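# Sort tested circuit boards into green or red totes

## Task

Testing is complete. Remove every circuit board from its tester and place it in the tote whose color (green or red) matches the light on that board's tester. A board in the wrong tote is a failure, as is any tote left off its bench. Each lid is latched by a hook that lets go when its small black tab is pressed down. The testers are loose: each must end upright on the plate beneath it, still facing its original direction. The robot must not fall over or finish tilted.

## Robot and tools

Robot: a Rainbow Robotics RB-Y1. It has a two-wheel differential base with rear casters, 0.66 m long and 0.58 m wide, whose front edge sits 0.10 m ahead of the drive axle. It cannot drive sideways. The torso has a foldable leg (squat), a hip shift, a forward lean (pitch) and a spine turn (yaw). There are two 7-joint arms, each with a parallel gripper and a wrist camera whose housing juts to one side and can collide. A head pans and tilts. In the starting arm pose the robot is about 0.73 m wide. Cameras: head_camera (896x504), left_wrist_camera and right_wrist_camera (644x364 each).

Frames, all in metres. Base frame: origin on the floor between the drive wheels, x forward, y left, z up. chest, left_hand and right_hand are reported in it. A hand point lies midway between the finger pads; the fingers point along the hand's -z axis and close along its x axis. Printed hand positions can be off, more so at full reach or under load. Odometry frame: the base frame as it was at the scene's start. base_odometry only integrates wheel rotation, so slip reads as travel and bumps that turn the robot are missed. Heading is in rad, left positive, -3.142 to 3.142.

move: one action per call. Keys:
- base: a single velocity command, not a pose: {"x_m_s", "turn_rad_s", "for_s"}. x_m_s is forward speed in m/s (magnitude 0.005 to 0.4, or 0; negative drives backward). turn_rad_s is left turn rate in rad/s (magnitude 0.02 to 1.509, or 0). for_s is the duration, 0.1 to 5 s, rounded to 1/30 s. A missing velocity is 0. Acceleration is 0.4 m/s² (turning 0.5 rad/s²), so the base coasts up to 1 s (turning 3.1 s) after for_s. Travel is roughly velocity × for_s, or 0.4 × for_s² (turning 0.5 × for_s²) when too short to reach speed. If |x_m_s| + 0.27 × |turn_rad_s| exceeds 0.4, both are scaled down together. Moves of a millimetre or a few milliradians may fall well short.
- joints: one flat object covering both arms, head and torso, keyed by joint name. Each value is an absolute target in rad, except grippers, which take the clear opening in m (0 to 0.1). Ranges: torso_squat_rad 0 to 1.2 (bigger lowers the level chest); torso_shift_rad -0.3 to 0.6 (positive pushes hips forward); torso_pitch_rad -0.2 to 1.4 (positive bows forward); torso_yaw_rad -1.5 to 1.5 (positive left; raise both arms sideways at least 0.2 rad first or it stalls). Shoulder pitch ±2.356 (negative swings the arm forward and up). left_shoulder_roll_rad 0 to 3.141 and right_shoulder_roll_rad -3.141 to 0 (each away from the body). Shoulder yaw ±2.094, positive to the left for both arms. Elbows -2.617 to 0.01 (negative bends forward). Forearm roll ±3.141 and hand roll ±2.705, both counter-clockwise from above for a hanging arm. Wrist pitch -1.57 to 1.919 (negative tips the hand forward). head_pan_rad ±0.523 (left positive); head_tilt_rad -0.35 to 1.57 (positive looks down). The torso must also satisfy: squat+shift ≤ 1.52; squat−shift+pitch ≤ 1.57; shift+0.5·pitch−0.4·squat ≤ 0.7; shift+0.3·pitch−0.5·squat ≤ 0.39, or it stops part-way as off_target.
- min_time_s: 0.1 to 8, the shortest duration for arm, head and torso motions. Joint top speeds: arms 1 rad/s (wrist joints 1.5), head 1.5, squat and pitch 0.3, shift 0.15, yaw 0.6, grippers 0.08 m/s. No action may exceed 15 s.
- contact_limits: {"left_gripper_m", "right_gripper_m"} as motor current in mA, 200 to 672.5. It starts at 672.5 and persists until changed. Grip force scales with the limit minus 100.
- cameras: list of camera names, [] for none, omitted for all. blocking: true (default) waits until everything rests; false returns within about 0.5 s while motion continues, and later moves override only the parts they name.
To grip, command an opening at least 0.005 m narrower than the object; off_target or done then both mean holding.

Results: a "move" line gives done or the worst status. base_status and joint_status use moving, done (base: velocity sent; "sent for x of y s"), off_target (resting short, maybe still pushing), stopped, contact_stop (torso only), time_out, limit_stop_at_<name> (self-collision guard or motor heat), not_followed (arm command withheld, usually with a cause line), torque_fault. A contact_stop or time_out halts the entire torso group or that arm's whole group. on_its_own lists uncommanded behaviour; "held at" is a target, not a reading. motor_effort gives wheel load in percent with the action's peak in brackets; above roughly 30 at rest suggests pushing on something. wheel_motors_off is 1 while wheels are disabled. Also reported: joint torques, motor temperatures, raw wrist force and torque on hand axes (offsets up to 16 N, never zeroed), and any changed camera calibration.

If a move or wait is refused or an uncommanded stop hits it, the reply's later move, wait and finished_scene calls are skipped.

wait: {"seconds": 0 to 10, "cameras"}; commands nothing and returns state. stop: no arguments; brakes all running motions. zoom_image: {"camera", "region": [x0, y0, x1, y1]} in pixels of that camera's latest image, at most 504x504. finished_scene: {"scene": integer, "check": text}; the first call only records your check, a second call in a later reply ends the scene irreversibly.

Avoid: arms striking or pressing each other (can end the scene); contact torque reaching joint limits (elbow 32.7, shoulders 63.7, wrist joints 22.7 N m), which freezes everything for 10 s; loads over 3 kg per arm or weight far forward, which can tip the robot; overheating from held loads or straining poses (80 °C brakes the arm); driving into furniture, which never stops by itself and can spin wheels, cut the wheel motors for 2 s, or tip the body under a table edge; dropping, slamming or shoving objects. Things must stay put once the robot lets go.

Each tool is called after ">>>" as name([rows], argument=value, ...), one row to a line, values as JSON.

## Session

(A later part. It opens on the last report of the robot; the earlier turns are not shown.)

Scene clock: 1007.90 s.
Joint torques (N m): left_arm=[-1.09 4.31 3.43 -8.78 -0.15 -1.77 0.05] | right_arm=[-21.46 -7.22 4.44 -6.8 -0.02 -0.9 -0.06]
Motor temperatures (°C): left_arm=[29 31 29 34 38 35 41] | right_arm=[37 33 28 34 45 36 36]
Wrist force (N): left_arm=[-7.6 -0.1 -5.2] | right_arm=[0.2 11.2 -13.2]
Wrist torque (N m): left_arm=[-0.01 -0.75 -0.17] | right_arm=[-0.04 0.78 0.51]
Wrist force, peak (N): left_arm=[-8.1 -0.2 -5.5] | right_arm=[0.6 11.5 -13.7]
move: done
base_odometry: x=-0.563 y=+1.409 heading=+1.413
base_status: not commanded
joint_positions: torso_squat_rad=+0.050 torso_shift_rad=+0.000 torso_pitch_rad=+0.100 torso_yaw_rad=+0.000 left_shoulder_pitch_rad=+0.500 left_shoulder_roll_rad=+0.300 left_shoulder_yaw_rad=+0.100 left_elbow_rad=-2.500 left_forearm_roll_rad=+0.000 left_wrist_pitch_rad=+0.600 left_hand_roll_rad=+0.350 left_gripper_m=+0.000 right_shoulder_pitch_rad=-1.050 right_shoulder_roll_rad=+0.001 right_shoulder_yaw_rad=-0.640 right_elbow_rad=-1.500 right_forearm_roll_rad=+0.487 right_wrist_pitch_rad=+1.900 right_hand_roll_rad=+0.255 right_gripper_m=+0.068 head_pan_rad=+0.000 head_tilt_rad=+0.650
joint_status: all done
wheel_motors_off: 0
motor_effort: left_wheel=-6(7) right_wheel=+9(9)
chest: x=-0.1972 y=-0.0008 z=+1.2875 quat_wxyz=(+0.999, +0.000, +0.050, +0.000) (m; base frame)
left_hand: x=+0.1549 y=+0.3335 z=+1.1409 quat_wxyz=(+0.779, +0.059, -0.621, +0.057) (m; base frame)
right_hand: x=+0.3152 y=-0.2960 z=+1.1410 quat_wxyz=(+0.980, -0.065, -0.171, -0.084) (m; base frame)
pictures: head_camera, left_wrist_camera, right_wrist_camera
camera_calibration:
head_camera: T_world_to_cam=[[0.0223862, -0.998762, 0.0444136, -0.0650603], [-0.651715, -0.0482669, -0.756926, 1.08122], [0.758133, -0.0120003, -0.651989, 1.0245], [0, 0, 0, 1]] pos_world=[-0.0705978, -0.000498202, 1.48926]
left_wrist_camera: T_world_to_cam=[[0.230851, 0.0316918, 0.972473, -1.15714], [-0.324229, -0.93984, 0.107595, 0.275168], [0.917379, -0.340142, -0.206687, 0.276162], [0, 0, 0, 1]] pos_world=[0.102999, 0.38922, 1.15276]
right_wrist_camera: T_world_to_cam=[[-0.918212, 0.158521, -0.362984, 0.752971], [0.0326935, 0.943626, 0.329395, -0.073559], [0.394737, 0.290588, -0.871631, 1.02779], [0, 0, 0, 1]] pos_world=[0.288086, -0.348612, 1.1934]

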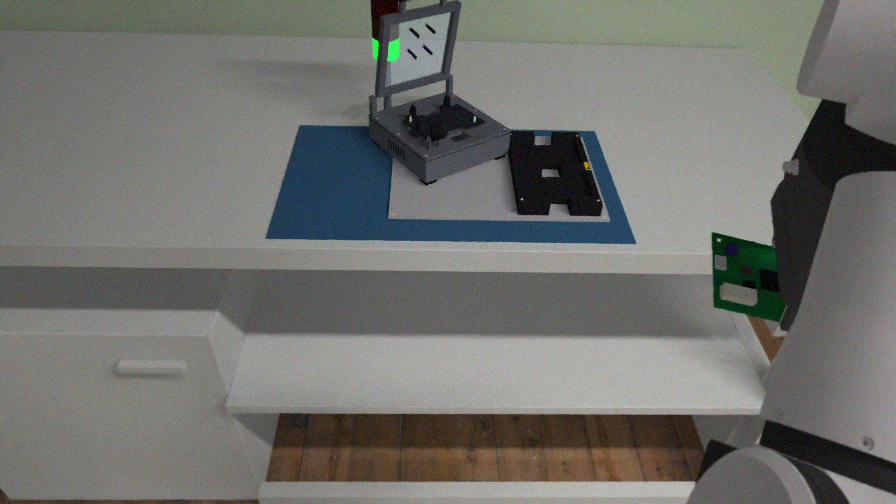

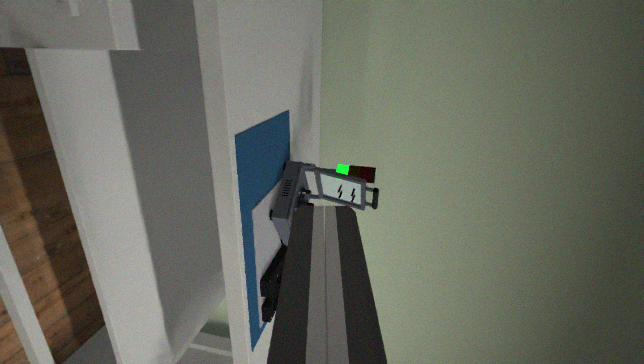

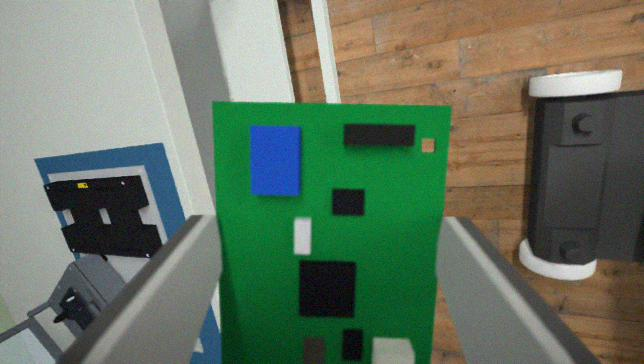

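>>> move(base={"turn_rad_s":-0.7,"for_s":3.533}, joints={"head_tilt_rad":0.3}, cameras=["head_camera"])

Scene clock: 1022.90 s.
Joint torques (N m): left_arm=[-1.26 4.39 3.41 -9.03 -0.16 -1.76 0.09] | right_arm=[-21.22 -7.42 4.39 -6.62 -0.07 -0.97 -0.18]
Motor temperatures (°C): left_arm=[29 31 29 34 38 35 41] | right_arm=[37 33 28 33 45 36 36]
Wrist force (N): left_arm=[-7.8 -0.1 -5.3] | right_arm=[-0.1 11.0 -13.1]
Wrist torque (N m): left_arm=[-0.01 -0.78 -0.18] | right_arm=[-0.05 0.74 0.51]
Wrist force, peak (N): left_arm=[-8.2 0.3 -5.3] | right_arm=[0.2 11.9 -13.4]
move: done
base_odometry: x=-0.563 y=+1.409 heading=-1.059
base_status: done (sent for 3.53 of 3.53 s)
joint_positions: torso_squat_rad=+0.050 torso_shift_rad=+0.000 torso_pitch_rad=+0.100 torso_yaw_rad=+0.000 left_shoulder_pitch_rad=+0.500 left_shoulder_roll_rad=+0.300 left_shoulder_yaw_rad=+0.100 left_elbow_rad=-2.500 left_forearm_roll_rad=+0.000 left_wrist_pitch_rad=+0.600 left_hand_roll_rad=+0.350 left_gripper_m=+0.000 right_shoulder_pitch_rad=-1.050 right_shoulder_roll_rad=+0.001 right_shoulder_yaw_rad=-0.640 right_elbow_rad=-1.500 right_forearm_roll_rad=+0.487 right_wrist_pitch_rad=+1.900 right_hand_roll_rad=+0.255 right_gripper_m=+0.068 head_pan_rad=+0.000 head_tilt_rad=+0.300
joint_status: all done
wheel_motors_off: 0
motor_effort: left_wheel=+3(29) right_wheel=+2(30)
chest: x=-0.1972 y=-0.0008 z=+1.2875 quat_wxyz=(+0.999, +0.000, +0.050, +0.000) (m; base frame)
left_hand: x=+0.1549 y=+0.3335 z=+1.1409 quat_wxyz=(+0.779, +0.059, -0.621, +0.057) (m; base frame)
right_hand: x=+0.3152 y=-0.2960 z=+1.1410 quat_wxyz=(+0.980, -0.065, -0.171, -0.083) (m; base frame)
pictures: head_camera
camera_calibration:
head_camera: T_world_to_cam=[[0.00551349, -0.998763, 0.0494179, -0.0750708], [-0.352702, -0.0481849, -0.934494, 1.39125], [0.93572, -0.0122774, -0.352531, 0.607567], [0, 0, 0, 1]] pos_world=[-0.0774026, -0.00048147, 1.51801]

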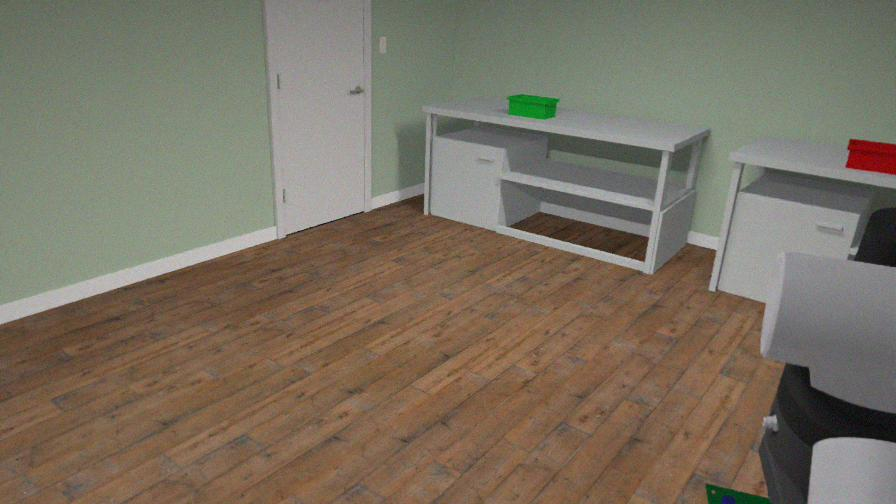

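>>> move(base={"x_m_s":0.4,"for_s":5}, cameras=[])

>>> move(base={"x_m_s":0.4,"for_s":3.2}, cameras=[])

>>> move(base={"turn_rad_s":-0.4,"for_s":1.6}, cameras=["head_camera"])

Scene clock: 1034.50 s.
Joint torques (N m): left_arm=[-1.27 4.23 3.53 -8.94 -0.12 -1.78 0.05] | right_arm=[-21.39 -7.26 4.4 -6.73 -0.02 -0.93 -0.21]
Motor temperatures (°C): left_arm=[29 31 29 34 38 35 41] | right_arm=[37 33 28 33 45 36 36]
Wrist force (N): left_arm=[-7.6 0.0 -5.0] | right_arm=[0.1 11.3 -13.2]
Wrist torque (N m): left_arm=[-0.01 -0.75 -0.19] | right_arm=[-0.07 0.77 0.51]
Wrist force, peak (N): left_arm=[-8.0 -0.2 -5.6] | right_arm=[0.4 11.6 -13.4]
move: done
base_odometry: x=+0.416 y=-0.336 heading=-1.060
base_status: done (sent for 5 of 5 s)
joint_positions: torso_squat_rad=+0.050 torso_shift_rad=+0.000 torso_pitch_rad=+0.100 torso_yaw_rad=+0.000 left_shoulder_pitch_rad=+0.500 left_shoulder_roll_rad=+0.300 left_shoulder_yaw_rad=+0.100 left_elbow_rad=-2.500 left_forearm_roll_rad=+0.000 left_wrist_pitch_rad=+0.600 left_hand_roll_rad=+0.350 left_gripper_m=+0.000 right_shoulder_pitch_rad=-1.050 right_shoulder_roll_rad=+0.001 right_shoulder_yaw_rad=-0.640 right_elbow_rad=-1.500 right_forearm_roll_rad=+0.487 right_wrist_pitch_rad=+1.900 right_hand_roll_rad=+0.255 right_gripper_m=+0.068 head_pan_rad=+0.000 head_tilt_rad=+0.300
joint_status: not commanded
wheel_motors_off: 0
motor_effort: left_wheel=-3(29) right_wheel=+1(31)
chest: x=-0.1971 y=-0.0008 z=+1.2875 quat_wxyz=(+0.999, +0.000, +0.050, +0.000) (m; base frame)
left_hand: x=+0.1549 y=+0.3335 z=+1.1409 quat_wxyz=(+0.779, +0.059, -0.621, +0.057) (m; base frame)
right_hand: x=+0.3153 y=-0.2960 z=+1.1410 quat_wxyz=(+0.980, -0.065, -0.171, -0.083) (m; base frame)
pictures: none
No camera images: "cameras" was empty.

Scene clock: 1039.27 s.
Joint torques (N m): left_arm=[-1.36 4.5 3.46 -8.9 -0.07 -1.76 0.03] | right_arm=[-21.28 -7.39 4.58 -6.7 -0.14 -0.87 -0.11]
Motor temperatures (°C): left_arm=[29 31 29 34 38 35 41] | right_arm=[36 33 28 33 45 36 36]
Wrist force (N): left_arm=[-7.9 0.2 -5.0] | right_arm=[-0.1 11.4 -12.9]
Wrist torque (N m): left_arm=[-0.05 -0.78 -0.17] | right_arm=[-0.11 0.75 0.50]
Wrist force, peak (N): left_arm=[-8.1 -0.1 -5.7] | right_arm=[0.4 11.4 -13.5]
move: done
base_odometry: x=+1.042 y=-1.452 heading=-1.060
base_status: done (sent for 3.2 of 3.2 s)
joint_positions: torso_squat_rad=+0.050 torso_shift_rad=+0.000 torso_pitch_rad=+0.100 torso_yaw_rad=+0.000 left_shoulder_pitch_rad=+0.500 left_shoulder_roll_rad=+0.300 left_shoulder_yaw_rad=+0.100 left_elbow_rad=-2.500 left_forearm_roll_rad=+0.000 left_wrist_pitch_rad=+0.600 left_hand_roll_rad=+0.350 left_gripper_m=+0.000 right_shoulder_pitch_rad=-1.050 right_shoulder_roll_rad=+0.001 right_shoulder_yaw_rad=-0.640 right_elbow_rad=-1.500 right_forearm_roll_rad=+0.487 right_wrist_pitch_rad=+1.900 right_hand_roll_rad=+0.255 right_gripper_m=+0.068 head_pan_rad=+0.000 head_tilt_rad=+0.300
joint_status: not commanded
wheel_motors_off: 0
motor_effort: left_wheel=-2(17) right_wheel=+1(29)
chest: x=-0.1971 y=-0.0008 z=+1.2875 quat_wxyz=(+0.999, +0.000, +0.050, +0.000) (m; base frame)
left_hand: x=+0.1549 y=+0.3335 z=+1.1409 quat_wxyz=(+0.779, +0.059, -0.621, +0.057) (m; base frame)
right_hand: x=+0.3153 y=-0.2960 z=+1.1410 quat_wxyz=(+0.980, -0.065, -0.171, -0.083) (m; base frame)
pictures: none
No camera images: "cameras" was empty.

Scene clock: 1041.97 s.
Joint torques (N m): left_arm=[-1.34 4.26 3.54 -8.87 -0.09 -1.78 0] | right_arm=[-20.94 -7.12 4.43 -6.75 -0.12 -0.92 -0.14]
Motor temperatures (°C): left_arm=[29 31 29 34 38 35 41] | right_arm=[36 33 28 33 45 36 36]
Wrist force (N): left_arm=[-7.8 0.0 -5.3] | right_arm=[0.0 11.6 -13.0]
Wrist torque (N m): left_arm=[0.00 -0.76 -0.17] | right_arm=[-0.09 0.77 0.51]
Wrist force, peak (N): left_arm=[-8.1 0.0 -5.3] | right_arm=[-0.1 11.7 -13.5]
move: done
base_odometry: x=+1.042 y=-1.452 heading=-1.699
base_status: done (sent for 1.6 of 1.6 s)
joint_positions: torso_squat_rad=+0.050 torso_shift_rad=+0.000 torso_pitch_rad=+0.100 torso_yaw_rad=+0.000 left_shoulder_pitch_rad=+0.500 left_shoulder_roll_rad=+0.300 left_shoulder_yaw_rad=+0.100 left_elbow_rad=-2.500 left_forearm_roll_rad=+0.000 left_wrist_pitch_rad=+0.600 left_hand_roll_rad=+0.350 left_gripper_m=+0.000 right_shoulder_pitch_rad=-1.050 right_shoulder_roll_rad=+0.001 right_shoulder_yaw_rad=-0.640 right_elbow_rad=-1.500 right_forearm_roll_rad=+0.487 right_wrist_pitch_rad=+1.900 right_hand_roll_rad=+0.255 right_gripper_m=+0.068 head_pan_rad=+0.000 head_tilt_rad=+0.300
joint_status: not commanded
wheel_motors_off: 0
motor_effort: left_wheel=+3(27) right_wheel=+1(30)
chest: x=-0.1971 y=-0.0008 z=+1.2875 quat_wxyz=(+0.999, +0.000, +0.050, +0.000) (m; base frame)
left_hand: x=+0.1549 y=+0.3336 z=+1.1408 quat_wxyz=(+0.779, +0.059, -0.621, +0.057) (m; base frame)
right_hand: x=+0.3153 y=-0.2960 z=+1.1410 quat_wxyz=(+0.980, -0.065, -0.171, -0.083) (m; base frame)
pictures: head_camera
camera_calibration:
head_camera: T_world_to_cam=[[0.00552747, -0.998762, 0.0494392, -0.0750799], [-0.352717, -0.0482097, -0.934487, 1.39124], [0.935714, -0.0122727, -0.352547, 0.607559], [0, 0, 0, 1]] pos_world=[-0.0773706, -0.000459043, 1.51801]

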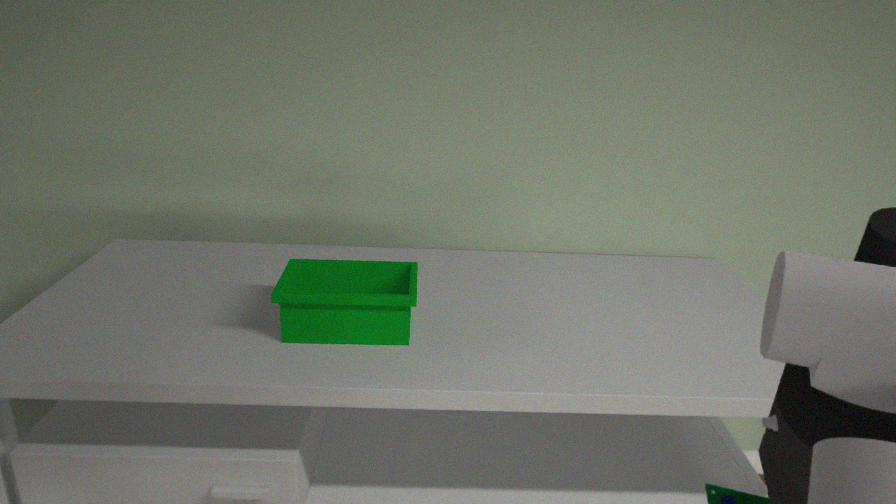

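>>> move(joints={"torso_yaw_rad":0.85,"torso_pitch_rad":0.25,"head_pan_rad":-0.5,"head_tilt_rad":0.6,"right_elbow_rad":-1.45,"right_shoulder_pitch_rad":-1.15}, base={"x_m_s":0.3,"for_s":1.8})

Scene clock: 1054.33 s.
Joint torques (N m): left_arm=[-0.42 5.82 5.06 -8.07 -0.25 -1.59 0.07] | right_arm=[-21.56 -2.42 5.34 -6.13 -0.33 -0.7 -0.15]
Motor temperatures (°C): left_arm=[29 31 29 34 38 35 41] | right_arm=[36 33 28 33 45 36 36]
Wrist force (N): left_arm=[-7.6 -1.3 -5.2] | right_arm=[-0.1 10.4 -12.9]
Wrist torque (N m): left_arm=[0.07 -0.78 -0.20] | right_arm=[-0.07 0.71 0.51]
Wrist force, peak (N): left_arm=[-7.9 -0.5 -6.1] | right_arm=[-0.1 11.7 -13.2]
move: done
base_odometry: x=+0.972 y=-1.987 heading=-1.700
base_status: done (sent for 1.8 of 1.8 s)
joint_positions: torso_squat_rad=+0.050 torso_shift_rad=+0.000 torso_pitch_rad=+0.250 torso_yaw_rad=+0.850 left_shoulder_pitch_rad=+0.500 left_shoulder_roll_rad=+0.300 left_shoulder_yaw_rad=+0.100 left_elbow_rad=-2.500 left_forearm_roll_rad=+0.000 left_wrist_pitch_rad=+0.600 left_hand_roll_rad=+0.350 left_gripper_m=+0.000 right_shoulder_pitch_rad=-1.150 right_shoulder_roll_rad=+0.001 right_shoulder_yaw_rad=-0.640 right_elbow_rad=-1.450 right_forearm_roll_rad=+0.487 right_wrist_pitch_rad=+1.900 right_hand_roll_rad=+0.255 right_gripper_m=+0.068 head_pan_rad=-0.500 head_tilt_rad=+0.600
joint_status: all done
wheel_motors_off: 0
motor_effort: left_wheel=-4(30) right_wheel=+1(31)
chest: x=-0.1515 y=-0.0008 z=+1.2794 quat_wxyz=(+0.904, +0.052, +0.113, +0.409) (m; base frame)
left_hand: x=-0.1888 y=+0.4941 z=+1.1748 quat_wxyz=(+0.723, +0.366, -0.492, +0.319) (m; base frame)
right_hand: x=+0.3785 y=+0.2267 z=+1.0850 quat_wxyz=(+0.930, +0.095, -0.129, +0.332) (m; base frame)
pictures: head_camera, left_wrist_camera, right_wrist_camera
camera_calibration:
head_camera: T_world_to_cam=[[0.357808, -0.932829, -0.0424613, 0.106771], [-0.67653, -0.227619, -0.700355, 1.03232], [0.643646, 0.279319, -0.712531, 1.0384], [0, 0, 0, 1]] pos_world=[-0.00817023, 0.0445307, 1.46741]
left_wrist_camera: T_world_to_cam=[[0.306186, 0.120335, 0.944336, -1.11235], [0.489584, -0.870645, -0.0477951, 0.613015], [0.81643, 0.476966, -0.325493, 0.369929], [0, 0, 0, 1]] pos_world=[-0.261556, 0.49113, 1.20014]
right_wrist_camera: T_world_to_cam=[[-0.755815, -0.572536, -0.31772, 0.763044], [-0.645859, 0.57202, 0.505628, -0.400635], [-0.107748, 0.587363, -0.802119, 0.849559], [0, 0, 0, 1]] pos_world=[0.409505, 0.167042, 1.12645]

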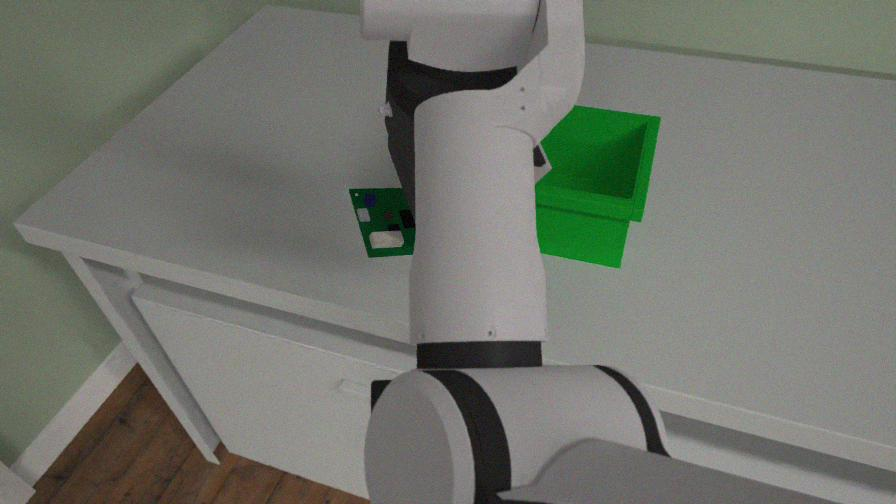

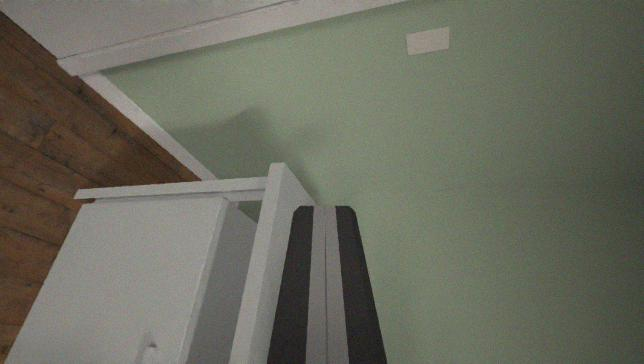

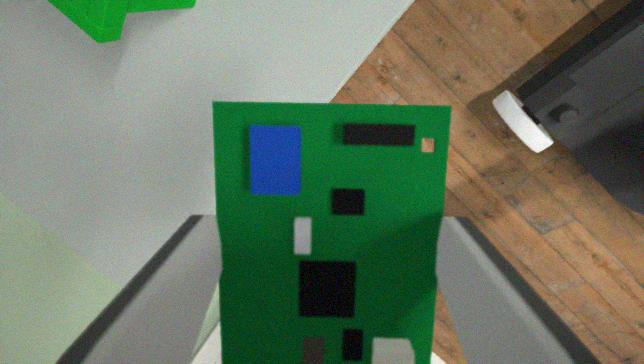

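>>> move(joints={"right_shoulder_pitch_rad":-1.3,"right_elbow_rad":-1.4,"right_wrist_pitch_rad":1.915}, base={"x_m_s":0.15,"for_s":1.33})

Scene clock: 1065.37 s.
Joint torques (N m): left_arm=[-0.25 5.83 5.14 -8.11 -0.3 -1.56 -0.05] | right_arm=[-22.45 -2.7 5.05 -5.44 -0.37 -0.63 -0.07]
Motor temperatures (°C): left_arm=[29 31 29 34 38 35 41] | right_arm=[36 33 28 33 45 36 36]
Wrist force (N): left_arm=[-7.6 -1.4 -5.1] | right_arm=[-0.3 10.2 -12.6]
Wrist torque (N m): left_arm=[0.08 -0.77 -0.19] | right_arm=[-0.05 0.72 0.49]
Wrist force, peak (N): left_arm=[-8.0 -1.3 -5.5] | right_arm=[-0.8 10.0 -14.1]
move: done
base_odometry: x=+0.947 y=-2.186 heading=-1.700
base_status: done (sent for 1.33 of 1.33 s)
joint_positions: torso_squat_rad=+0.050 torso_shift_rad=+0.000 torso_pitch_rad=+0.250 torso_yaw_rad=+0.850 left_shoulder_pitch_rad=+0.500 left_shoulder_roll_rad=+0.300 left_shoulder_yaw_rad=+0.100 left_elbow_rad=-2.500 left_forearm_roll_rad=+0.000 left_wrist_pitch_rad=+0.600 left_hand_roll_rad=+0.350 left_gripper_m=+0.000 right_shoulder_pitch_rad=-1.300 right_shoulder_roll_rad=+0.001 right_shoulder_yaw_rad=-0.640 right_elbow_rad=-1.400 right_forearm_roll_rad=+0.487 right_wrist_pitch_rad=+1.915 right_hand_roll_rad=+0.255 right_gripper_m=+0.068 head_pan_rad=-0.500 head_tilt_rad=+0.600
joint_status: all done
wheel_motors_off: 0
motor_effort: left_wheel=-4(17) right_wheel=+3(28)
chest: x=-0.1515 y=-0.0008 z=+1.2794 quat_wxyz=(+0.904, +0.052, +0.113, +0.409) (m; base frame)
left_hand: x=-0.1889 y=+0.4940 z=+1.1748 quat_wxyz=(+0.723, +0.366, -0.492, +0.319) (m; base frame)
right_hand: x=+0.3782 y=+0.2605 z=+1.1495 quat_wxyz=(+0.912, +0.126, -0.163, +0.354) (m; base frame)
pictures: head_camera, left_wrist_camera, right_wrist_camera
camera_calibration:
head_camera: T_world_to_cam=[[0.357791, -0.932836, -0.0424545, 0.106758], [-0.676493, -0.227594, -0.700399, 1.03235], [0.643695, 0.279316, -0.712488, 1.03838], [0, 0, 0, 1]] pos_world=[-0.008218, 0.0445077, 1.46743]
left_wrist_camera: T_world_to_cam=[[0.306127, 0.120313, 0.944357, -1.11238], [0.489572, -0.870653, -0.0477791, 0.612996], [0.816459, 0.476957, -0.325432, 0.369895], [0, 0, 0, 1]] pos_world=[-0.261579, 0.491116, 1.20015]
right_wrist_camera: T_world_to_cam=[[-0.706697, -0.583464, -0.400187, 0.881749], [-0.700441, 0.497167, 0.512061, -0.419997], [-0.0998095, 0.64218, -0.760029, 0.815813], [0, 0, 0, 1]] pos_world=[0.410372, 0.199379, 1.18797]

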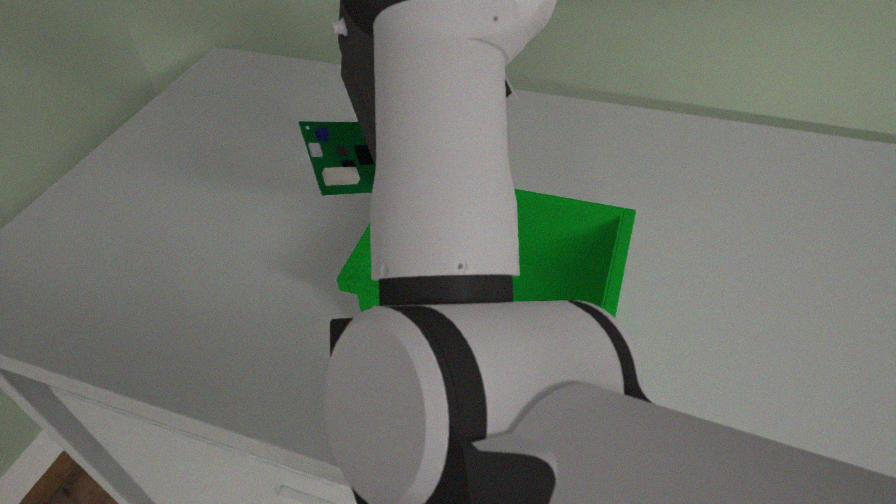

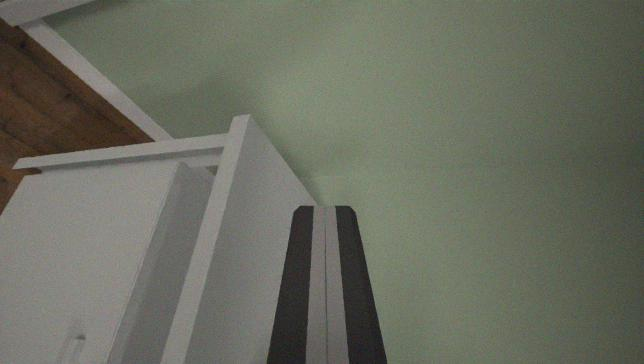

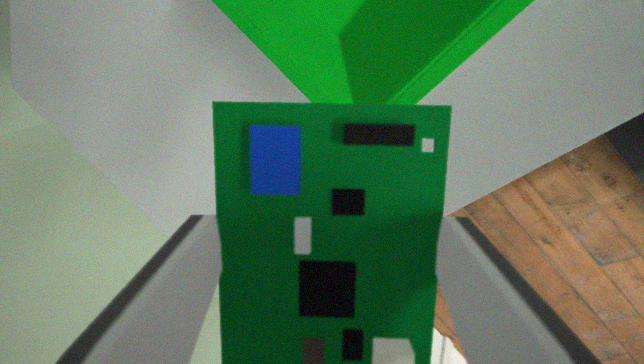

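>>> move(joints={"torso_yaw_rad":0.68,"torso_pitch_rad":0.29,"right_hand_roll_rad":-0.35}, base={"x_m_s":0.05,"for_s":0.4})

Scene clock: 1073.47 s.
Joint torques (N m): left_arm=[0.92 5.5 5.1 -8.14 -0.33 -1.53 -0.01] | right_arm=[-22.96 -1.98 5.18 -5.79 -0.44 -0.58 0.43]
Motor temperatures (°C): left_arm=[29 31 29 34 38 35 41] | right_arm=[36 33 28 33 45 36 36]
Wrist force (N): left_arm=[-7.8 -1.3 -5.6] | right_arm=[0.8 9.1 -12.6]
Wrist torque (N m): left_arm=[0.06 -0.77 -0.20] | right_arm=[0.03 0.74 0.49]
Wrist force, peak (N): left_arm=[-8.0 -1.5 -5.9] | right_arm=[-0.3 10.9 -12.9]
move: done
base_odometry: x=+0.944 y=-2.206 heading=-1.700
base_status: done (sent for 0.4 of 0.4 s)
joint_positions: torso_squat_rad=+0.050 torso_shift_rad=+0.000 torso_pitch_rad=+0.290 torso_yaw_rad=+0.680 left_shoulder_pitch_rad=+0.500 left_shoulder_roll_rad=+0.300 left_shoulder_yaw_rad=+0.100 left_elbow_rad=-2.500 left_forearm_roll_rad=+0.000 left_wrist_pitch_rad=+0.600 left_hand_roll_rad=+0.350 left_gripper_m=+0.000 right_shoulder_pitch_rad=-1.300 right_shoulder_roll_rad=+0.001 right_shoulder_yaw_rad=-0.640 right_elbow_rad=-1.400 right_forearm_roll_rad=+0.487 right_wrist_pitch_rad=+1.915 right_hand_roll_rad=-0.350 right_gripper_m=+0.068 head_pan_rad=-0.500 head_tilt_rad=+0.600
joint_status: all done
wheel_motors_off: 0
motor_effort: left_wheel=-5(21) right_wheel=+2(27)
chest: x=-0.1396 y=-0.0008 z=+1.2761 quat_wxyz=(+0.933, +0.049, +0.136, +0.330) (m; base frame)
left_hand: x=-0.1007 y=+0.4886 z=+1.1491 quat_wxyz=(+0.764, +0.314, -0.498, +0.263) (m; base frame)
right_hand: x=+0.4193 y=+0.1643 z=+1.1145 quat_wxyz=(+0.984, +0.137, -0.111, -0.015) (m; base frame)
pictures: head_camera, left_wrist_camera, right_wrist_camera
camera_calibration:
head_camera: T_world_to_cam=[[0.199594, -0.979826, -0.0101934, 0.0390528], [-0.734292, -0.142674, -0.663672, 0.983232], [0.648828, 0.13995, -0.747955, 1.07423], [0, 0, 0, 1]] pos_world=[0.0171923, 0.0282074, 1.45642]
left_wrist_camera: T_world_to_cam=[[0.362341, 0.107802, 0.92579, -1.08138], [0.339309, -0.940386, -0.0232986, 0.554722], [0.868089, 0.322571, -0.377318, 0.432398], [0, 0, 0, 1]] pos_world=[-0.171753, 0.49875, 1.17721]
right_wrist_camera: T_world_to_cam=[[-0.97081, 0.0846836, -0.224401, 0.645754], [-0.0886659, 0.742607, 0.663832, -0.791504], [0.222858, 0.664351, -0.713423, 0.664215], [0, 0, 0, 1]] pos_world=[0.4087, 0.0918194, 1.1442]

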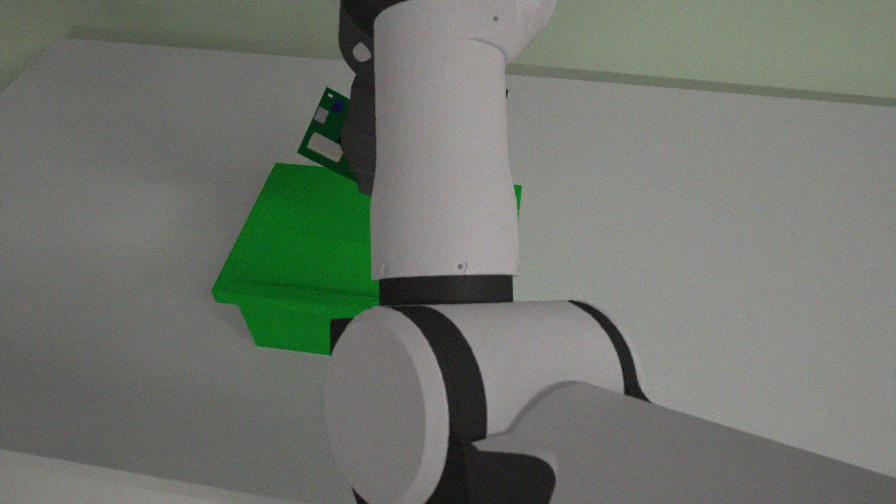

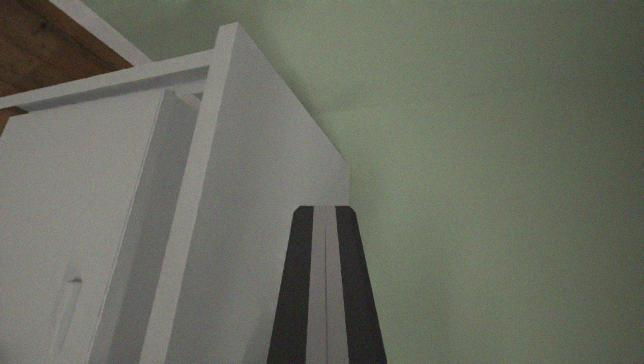

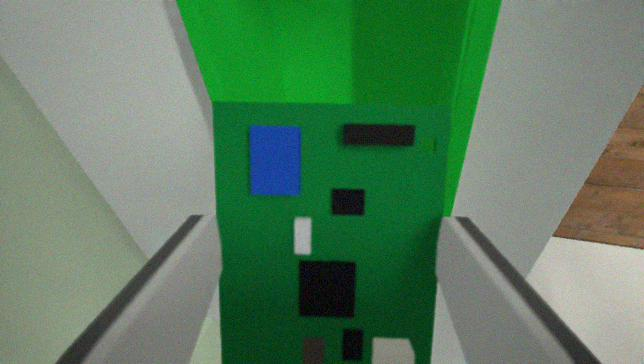

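>>> move(joints={"torso_yaw_rad":0.72}, cameras=[])

>>> move(joints={"right_shoulder_pitch_rad":-1.15,"right_elbow_rad":-1.1,"right_wrist_pitch_rad":1.6}, min_time_s=2.5)

Scene clock: 1098.03 s.
Joint torques (N m): left_arm=[0.82 5.7 5.21 -8 -0.22 -1.6 0.1] | right_arm=[-22.73 -2.14 5.3 -5.8 -0.46 -0.73 0.44]
Motor temperatures (°C): left_arm=[29 31 29 34 38 35 41] | right_arm=[37 33 28 33 45 36 36]
Wrist force (N): left_arm=[-7.8 -1.6 -5.6] | right_arm=[0.6 8.9 -12.7]
Wrist torque (N m): left_arm=[0.08 -0.78 -0.19] | right_arm=[0.03 0.72 0.49]
Wrist force, peak (N): left_arm=[-8.1 -1.5 -5.8] | right_arm=[0.7 9.1 -13.0]
move: done
base_odometry: x=+0.944 y=-2.206 heading=-1.700
base_status: not commanded
joint_positions: torso_squat_rad=+0.050 torso_shift_rad=+0.000 torso_pitch_rad=+0.290 torso_yaw_rad=+0.720 left_shoulder_pitch_rad=+0.500 left_shoulder_roll_rad=+0.300 left_shoulder_yaw_rad=+0.100 left_elbow_rad=-2.500 left_forearm_roll_rad=+0.000 left_wrist_pitch_rad=+0.600 left_hand_roll_rad=+0.350 left_gripper_m=+0.000 right_shoulder_pitch_rad=-1.300 right_shoulder_roll_rad=+0.001 right_shoulder_yaw_rad=-0.640 right_elbow_rad=-1.400 right_forearm_roll_rad=+0.487 right_wrist_pitch_rad=+1.915 right_hand_roll_rad=-0.350 right_gripper_m=+0.068 head_pan_rad=-0.500 head_tilt_rad=+0.600
joint_status: all done
wheel_motors_off: 0
motor_effort: left_wheel=-4(6) right_wheel=+3(5)
chest: x=-0.1396 y=-0.0008 z=+1.2761 quat_wxyz=(+0.926, +0.051, +0.135, +0.349) (m; base frame)
left_hand: x=-0.1196 y=+0.4912 z=+1.1547 quat_wxyz=(+0.757, +0.328, -0.493, +0.274) (m; base frame)
right_hand: x=+0.4125 y=+0.1875 z=+1.1166 quat_wxyz=(+0.983, +0.145, -0.108, +0.003) (m; base frame)
pictures: none
No camera images: "cameras" was empty.

Scene clock: 1100.83 s.
Joint torques (N m): left_arm=[0.76 5.81 5.21 -8.2 -0.29 -1.56 -0.04] | right_arm=[-21.65 -1.16 4.61 -6.61 -0.12 -0.91 0.34]
Motor temperatures (°C): left_arm=[29 31 29 34 38 35 41] | right_arm=[37 33 28 33 45 36 36]
Wrist force (N): left_arm=[-7.5 -1.2 -5.6] | right_arm=[1.0 9.9 -12.8]
Wrist torque (N m): left_arm=[0.03 -0.76 -0.21] | right_arm=[-0.01 0.79 0.50]
Wrist force, peak (N): left_arm=[-7.9 -1.4 -5.7] | right_arm=[0.9 9.7 -13.4]
move: done
base_odometry: x=+0.944 y=-2.206 heading=-1.700
base_status: not commanded
joint_positions: torso_squat_rad=+0.050 torso_shift_rad=+0.000 torso_pitch_rad=+0.290 torso_yaw_rad=+0.720 left_shoulder_pitch_rad=+0.500 left_shoulder_roll_rad=+0.300 left_shoulder_yaw_rad=+0.100 left_elbow_rad=-2.500 left_forearm_roll_rad=+0.000 left_wrist_pitch_rad=+0.600 left_hand_roll_rad=+0.350 left_gripper_m=+0.000 right_shoulder_pitch_rad=-1.151 right_shoulder_roll_rad=+0.001 right_shoulder_yaw_rad=-0.640 right_elbow_rad=-1.100 right_forearm_roll_rad=+0.487 right_wrist_pitch_rad=+1.600 right_hand_roll_rad=-0.350 right_gripper_m=+0.068 head_pan_rad=-0.500 head_tilt_rad=+0.600
joint_status: all done
wheel_motors_off: 0
motor_effort: left_wheel=-6(7) right_wheel=+3(6)
chest: x=-0.1396 y=-0.0008 z=+1.2761 quat_wxyz=(+0.926, +0.051, +0.135, +0.349) (m; base frame)
left_hand: x=-0.1196 y=+0.4912 z=+1.1547 quat_wxyz=(+0.757, +0.328, -0.493, +0.274) (m; base frame)
right_hand: x=+0.4072 y=+0.1995 z=+0.9809 quat_wxyz=(+0.991, +0.085, -0.091, +0.055) (m; base frame)
pictures: head_camera, left_wrist_camera, right_wrist_camera
camera_calibration:
head_camera: T_world_to_cam=[[0.237095, -0.971252, -0.0213481, 0.0585422], [-0.728382, -0.16318, -0.665456, 0.986314], [0.642841, 0.173326, -0.746132, 1.0711], [0, 0, 0, 1]] pos_world=[0.0159864, 0.0321575, 1.45678]
left_wrist_camera: T_world_to_cam=[[0.358116, 0.111073, 0.927047, -1.08357], [0.375207, -0.926319, -0.0339561, 0.573358], [0.85497, 0.359994, -0.373405, 0.425604], [0, 0, 0, 1]] pos_world=[-0.190962, 0.498253, 1.18291]
right_wrist_camera: T_world_to_cam=[[-0.976585, -0.0714195, -0.202931, 0.613454], [-0.177644, 0.799768, 0.573423, -0.616447], [0.121344, 0.596046, -0.793729, 0.681978], [0, 0, 0, 1]] pos_world=[0.406829, 0.130337, 1.01928]

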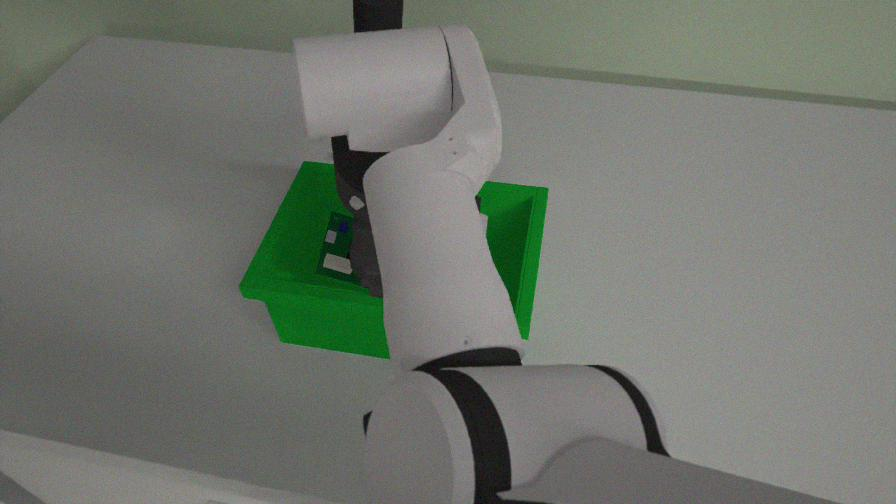

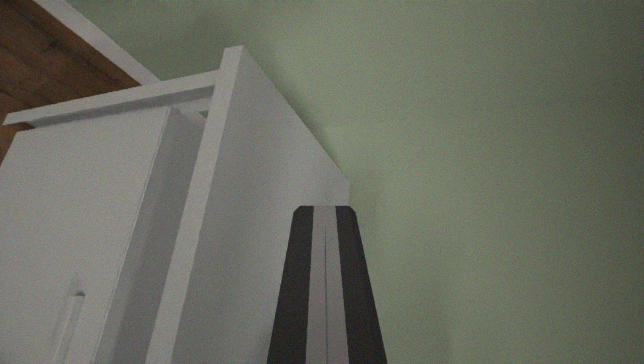

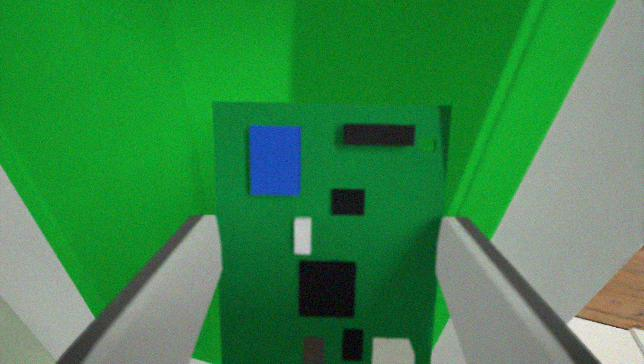

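>>> move(joints={"torso_pitch_rad":0.32,"right_shoulder_pitch_rad":-1.17,"right_elbow_rad":-1.0,"right_wrist_pitch_rad":1.53}, min_time_s=2)

Scene clock: 1110.17 s.
Joint torques (N m): left_arm=[0.94 5.93 5.29 -7.88 -0.3 -1.57 -0.04] | right_arm=[-24.69 1.07 3.11 -6.36 -0.42 -0.88 -0.15]
Motor temperatures (°C): left_arm=[29 31 29 34 38 35 41] | right_arm=[37 33 28 33 45 36 36]
Wrist force (N): left_arm=[-7.6 -1.7 -5.8] | right_arm=[1.4 9.8 -13.1]
Wrist torque (N m): left_arm=[0.09 -0.76 -0.20] | right_arm=[0.00 0.81 0.52]
Wrist force, peak (N): left_arm=[-8.4 -1.5 -5.5] | right_arm=[21.9 -2.8 106.4]
move: done
base_odometry: x=+0.944 y=-2.206 heading=-1.700
base_status: not commanded
joint_positions: torso_squat_rad=+0.050 torso_shift_rad=+0.000 torso_pitch_rad=+0.320 torso_yaw_rad=+0.720 left_shoulder_pitch_rad=+0.500 left_shoulder_roll_rad=+0.300 left_shoulder_yaw_rad=+0.100 left_elbow_rad=-2.500 left_forearm_roll_rad=+0.000 left_wrist_pitch_rad=+0.600 left_hand_roll_rad=+0.350 left_gripper_m=+0.000 right_shoulder_pitch_rad=-1.170 right_shoulder_roll_rad=+0.001 right_shoulder_yaw_rad=-0.640 right_elbow_rad=-1.000 right_forearm_roll_rad=+0.487 right_wrist_pitch_rad=+1.530 right_hand_roll_rad=-0.350 right_gripper_m=+0.068 head_pan_rad=-0.500 head_tilt_rad=+0.600
joint_status: all done
wheel_motors_off: 0
motor_effort: left_wheel=-1(22) right_wheel=+3(10)
chest: x=-0.1308 y=-0.0008 z=+1.2734 quat_wxyz=(+0.924, +0.057, +0.149, +0.348) (m; base frame)
left_hand: x=-0.1143 y=+0.4912 z=+1.1514 quat_wxyz=(+0.765, +0.332, -0.482, +0.269) (m; base frame)
right_hand: x=+0.4020 y=+0.2162 z=+0.9496 quat_wxyz=(+0.990, +0.086, -0.077, +0.079) (m; base frame)
pictures: head_camera, left_wrist_camera, right_wrist_camera
camera_calibration:
head_camera: T_world_to_cam=[[0.236276, -0.97127, -0.0284138, 0.065271], [-0.747989, -0.163139, -0.643349, 0.960191], [0.62023, 0.173261, -0.765046, 1.08447], [0, 0, 0, 1]] pos_world=[0.0301696, 0.0321438, 1.44926]
left_wrist_camera: T_world_to_cam=[[0.385717, 0.11106, 0.915908, -1.06637], [0.373962, -0.926344, -0.0451615, 0.584045], [0.84343, 0.359934, -0.398839, 0.447886], [0, 0, 0, 1]] pos_world=[-0.184854, 0.498247, 1.18171]
right_wrist_camera: T_world_to_cam=[[-0.976329, -0.120528, -0.179598, 0.591544], [-0.203673, 0.79179, 0.575835, -0.602922], [0.0727995, 0.598784, -0.797595, 0.670425], [0, 0, 0, 1]] pos_world=[0.405936, 0.147246, 0.988151]

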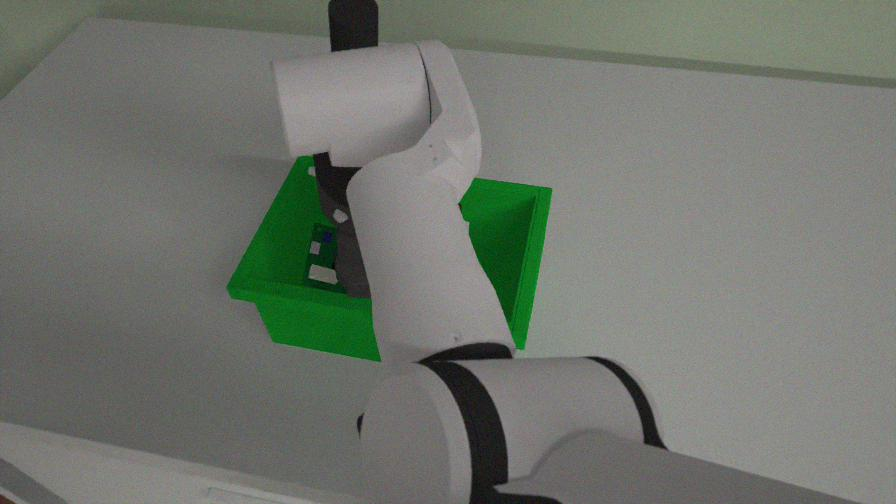

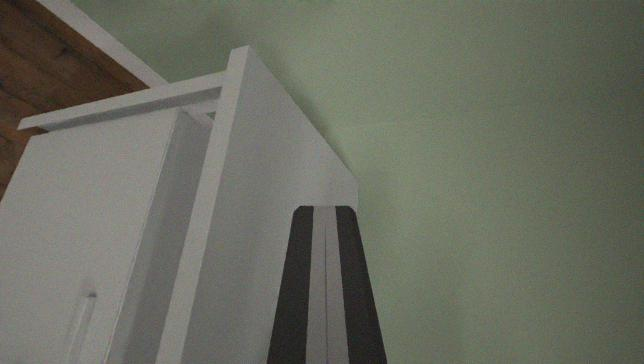

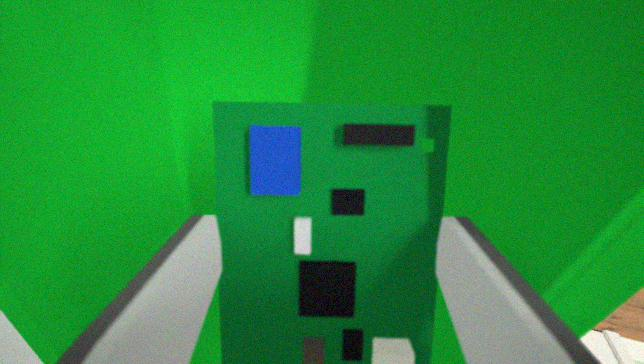

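>>> move(joints={"right_gripper_m":0.083}, cameras=["right_wrist_camera"])

>>> move(joints={"torso_pitch_rad":0.25,"right_shoulder_pitch_rad":-1.2,"right_elbow_rad":-1.3,"right_wrist_pitch_rad":1.8}, min_time_s=1.5)

Scene clock: 1115.33 s.
Joint torques (N m): left_arm=[1.05 5.86 5.11 -8.04 -0.29 -1.56 0.1] | right_arm=[-23.46 1.11 2.93 -6.38 -0.38 -0.46 -0.25]
Motor temperatures (°C): left_arm=[29 31 29 34 38 35 41] | right_arm=[37 33 28 33 45 36 36]
Wrist force (N): left_arm=[-7.6 -1.6 -5.7] | right_arm=[2.6 10.1 -12.3]
Wrist torque (N m): left_arm=[0.08 -0.75 -0.19] | right_arm=[-0.04 0.77 0.48]
Wrist force, peak (N): left_arm=[-7.8 -1.6 -5.9] | right_arm=[1.2 9.8 -13.5]
move: done
base_odometry: x=+0.944 y=-2.206 heading=-1.700
base_status: not commanded
joint_positions: torso_squat_rad=+0.050 torso_shift_rad=+0.000 torso_pitch_rad=+0.320 torso_yaw_rad=+0.720 left_shoulder_pitch_rad=+0.500 left_shoulder_roll_rad=+0.300 left_shoulder_yaw_rad=+0.100 left_elbow_rad=-2.500 left_forearm_roll_rad=+0.000 left_wrist_pitch_rad=+0.600 left_hand_roll_rad=+0.350 left_gripper_m=+0.000 right_shoulder_pitch_rad=-1.170 right_shoulder_roll_rad=+0.001 right_shoulder_yaw_rad=-0.640 right_elbow_rad=-1.000 right_forearm_roll_rad=+0.487 right_wrist_pitch_rad=+1.530 right_hand_roll_rad=-0.350 right_gripper_m=+0.083 head_pan_rad=-0.500 head_tilt_rad=+0.600
joint_status: all done
wheel_motors_off: 0
motor_effort: left_wheel=-2(4) right_wheel=+5(5)
chest: x=-0.1308 y=-0.0008 z=+1.2734 quat_wxyz=(+0.924, +0.057, +0.149, +0.348) (m; base frame)
left_hand: x=-0.1143 y=+0.4912 z=+1.1514 quat_wxyz=(+0.765, +0.332, -0.482, +0.269) (m; base frame)
right_hand: x=+0.4021 y=+0.2163 z=+0.9498 quat_wxyz=(+0.990, +0.086, -0.077, +0.079) (m; base frame)
pictures: right_wrist_camera
camera_calibration:
right_wrist_camera: T_world_to_cam=[[-0.976282, -0.12051, -0.179862, 0.591869], [-0.20383, 0.791665, 0.575951, -0.603062], [0.0729824, 0.598952, -0.797452, 0.670226], [0, 0, 0, 1]] pos_world=[0.405994, 0.147316, 0.988262]

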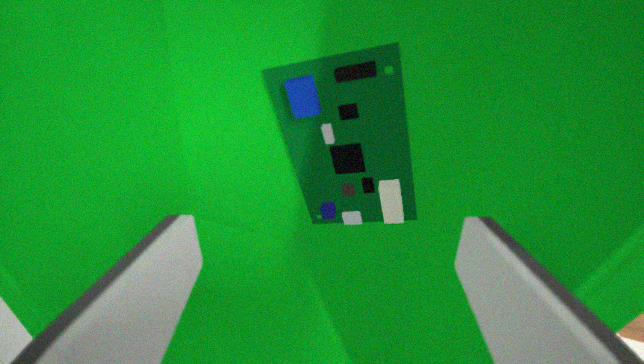

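Scene clock: 1117.13 s.
Joint torques (N m): left_arm=[0.24 5.32 4.75 -8.16 -0.26 -1.68 0.05] | right_arm=[-23.27 -0.88 3.69 -6.93 -0.39 -0.52 -0.17]
Motor temperatures (°C): left_arm=[29 31 29 34 38 35 41] | right_arm=[37 33 28 33 45 36 36]
Wrist force (N): left_arm=[-7.8 -1.1 -5.3] | right_arm=[0.5 9.7 -12.3]
Wrist torque (N m): left_arm=[0.04 -0.77 -0.20] | right_arm=[-0.01 0.74 0.48]
Wrist force, peak (N): left_arm=[-7.8 -1.7 -5.9] | right_arm=[2.6 9.9 -12.8]
move: done
base_odometry: x=+0.944 y=-2.206 heading=-1.700
base_status: not commanded
joint_positions: torso_squat_rad=+0.050 torso_shift_rad=+0.000 torso_pitch_rad=+0.250 torso_yaw_rad=+0.720 left_shoulder_pitch_rad=+0.500 left_shoulder_roll_rad=+0.300 left_shoulder_yaw_rad=+0.100 left_elbow_rad=-2.500 left_forearm_roll_rad=+0.000 left_wrist_pitch_rad=+0.600 left_hand_roll_rad=+0.350 left_gripper_m=+0.000 right_shoulder_pitch_rad=-1.200 right_shoulder_roll_rad=+0.001 right_shoulder_yaw_rad=-0.640 right_elbow_rad=-1.300 right_forearm_roll_rad=+0.487 right_wrist_pitch_rad=+1.800 right_hand_roll_rad=-0.350 right_gripper_m=+0.083 head_pan_rad=-0.500 head_tilt_rad=+0.600
joint_status: all done
wheel_motors_off: 0
motor_effort: left_wheel=-2(4) right_wheel=+3(5)
chest: x=-0.1515 y=-0.0008 z=+1.2794 quat_wxyz=(+0.929, +0.044, +0.116, +0.350) (m; base frame)
left_hand: x=-0.1266 y=+0.4912 z=+1.1589 quat_wxyz=(+0.747, +0.323, -0.508, +0.281) (m; base frame)
right_hand: x=+0.4083 y=+0.1825 z=+1.0728 quat_wxyz=(+0.988, +0.106, -0.111, +0.017) (m; base frame)
pictures: head_camera, left_wrist_camera, right_wrist_camera
camera_calibration:
head_camera: T_world_to_cam=[[0.237636, -0.971282, -0.0118468, 0.0493524], [-0.701245, -0.163103, -0.694012, 1.02048], [0.672149, 0.173229, -0.719866, 1.05205], [0, 0, 0, 1]] pos_world=[-0.00325854, 0.0321317, 1.46615]
left_wrist_camera: T_world_to_cam=[[0.320822, 0.111042, 0.940608, -1.10536], [0.376157, -0.926362, -0.0189389, 0.558858], [0.869241, 0.359892, -0.338967, 0.395123], [0, 0, 0, 1]] pos_world=[-0.199051, 0.498246, 1.18423]
right_wrist_camera: T_world_to_cam=[[-0.971821, 0.0138818, -0.235313, 0.649121], [-0.136568, 0.780498, 0.610059, -0.707944], [0.19213, 0.625004, -0.756608, 0.690884], [0, 0, 0, 1]] pos_world=[0.401407, 0.111732, 1.10736]

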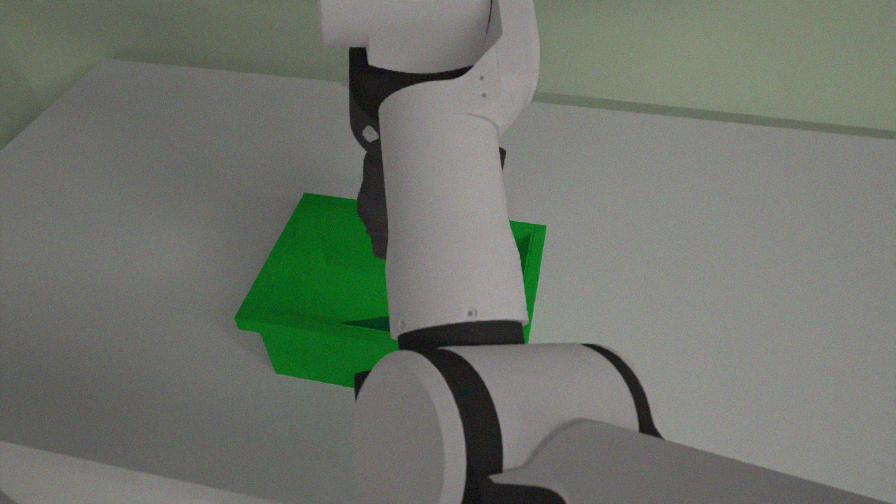

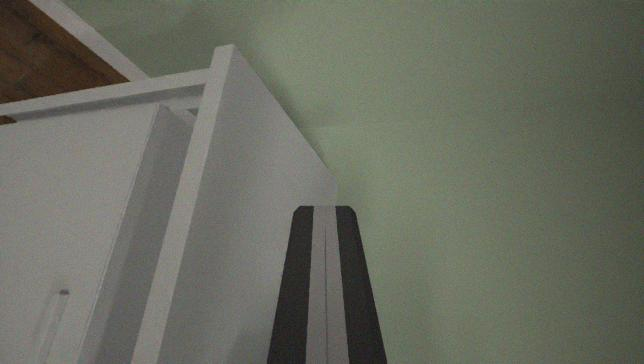

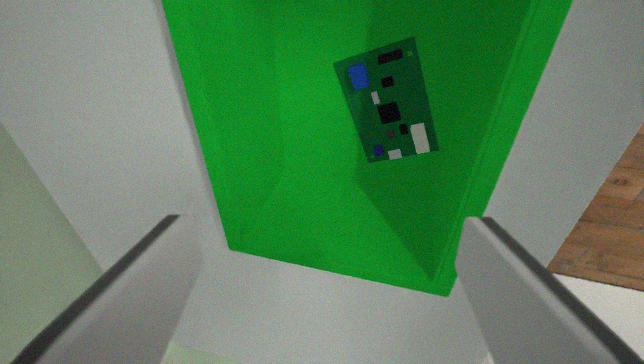

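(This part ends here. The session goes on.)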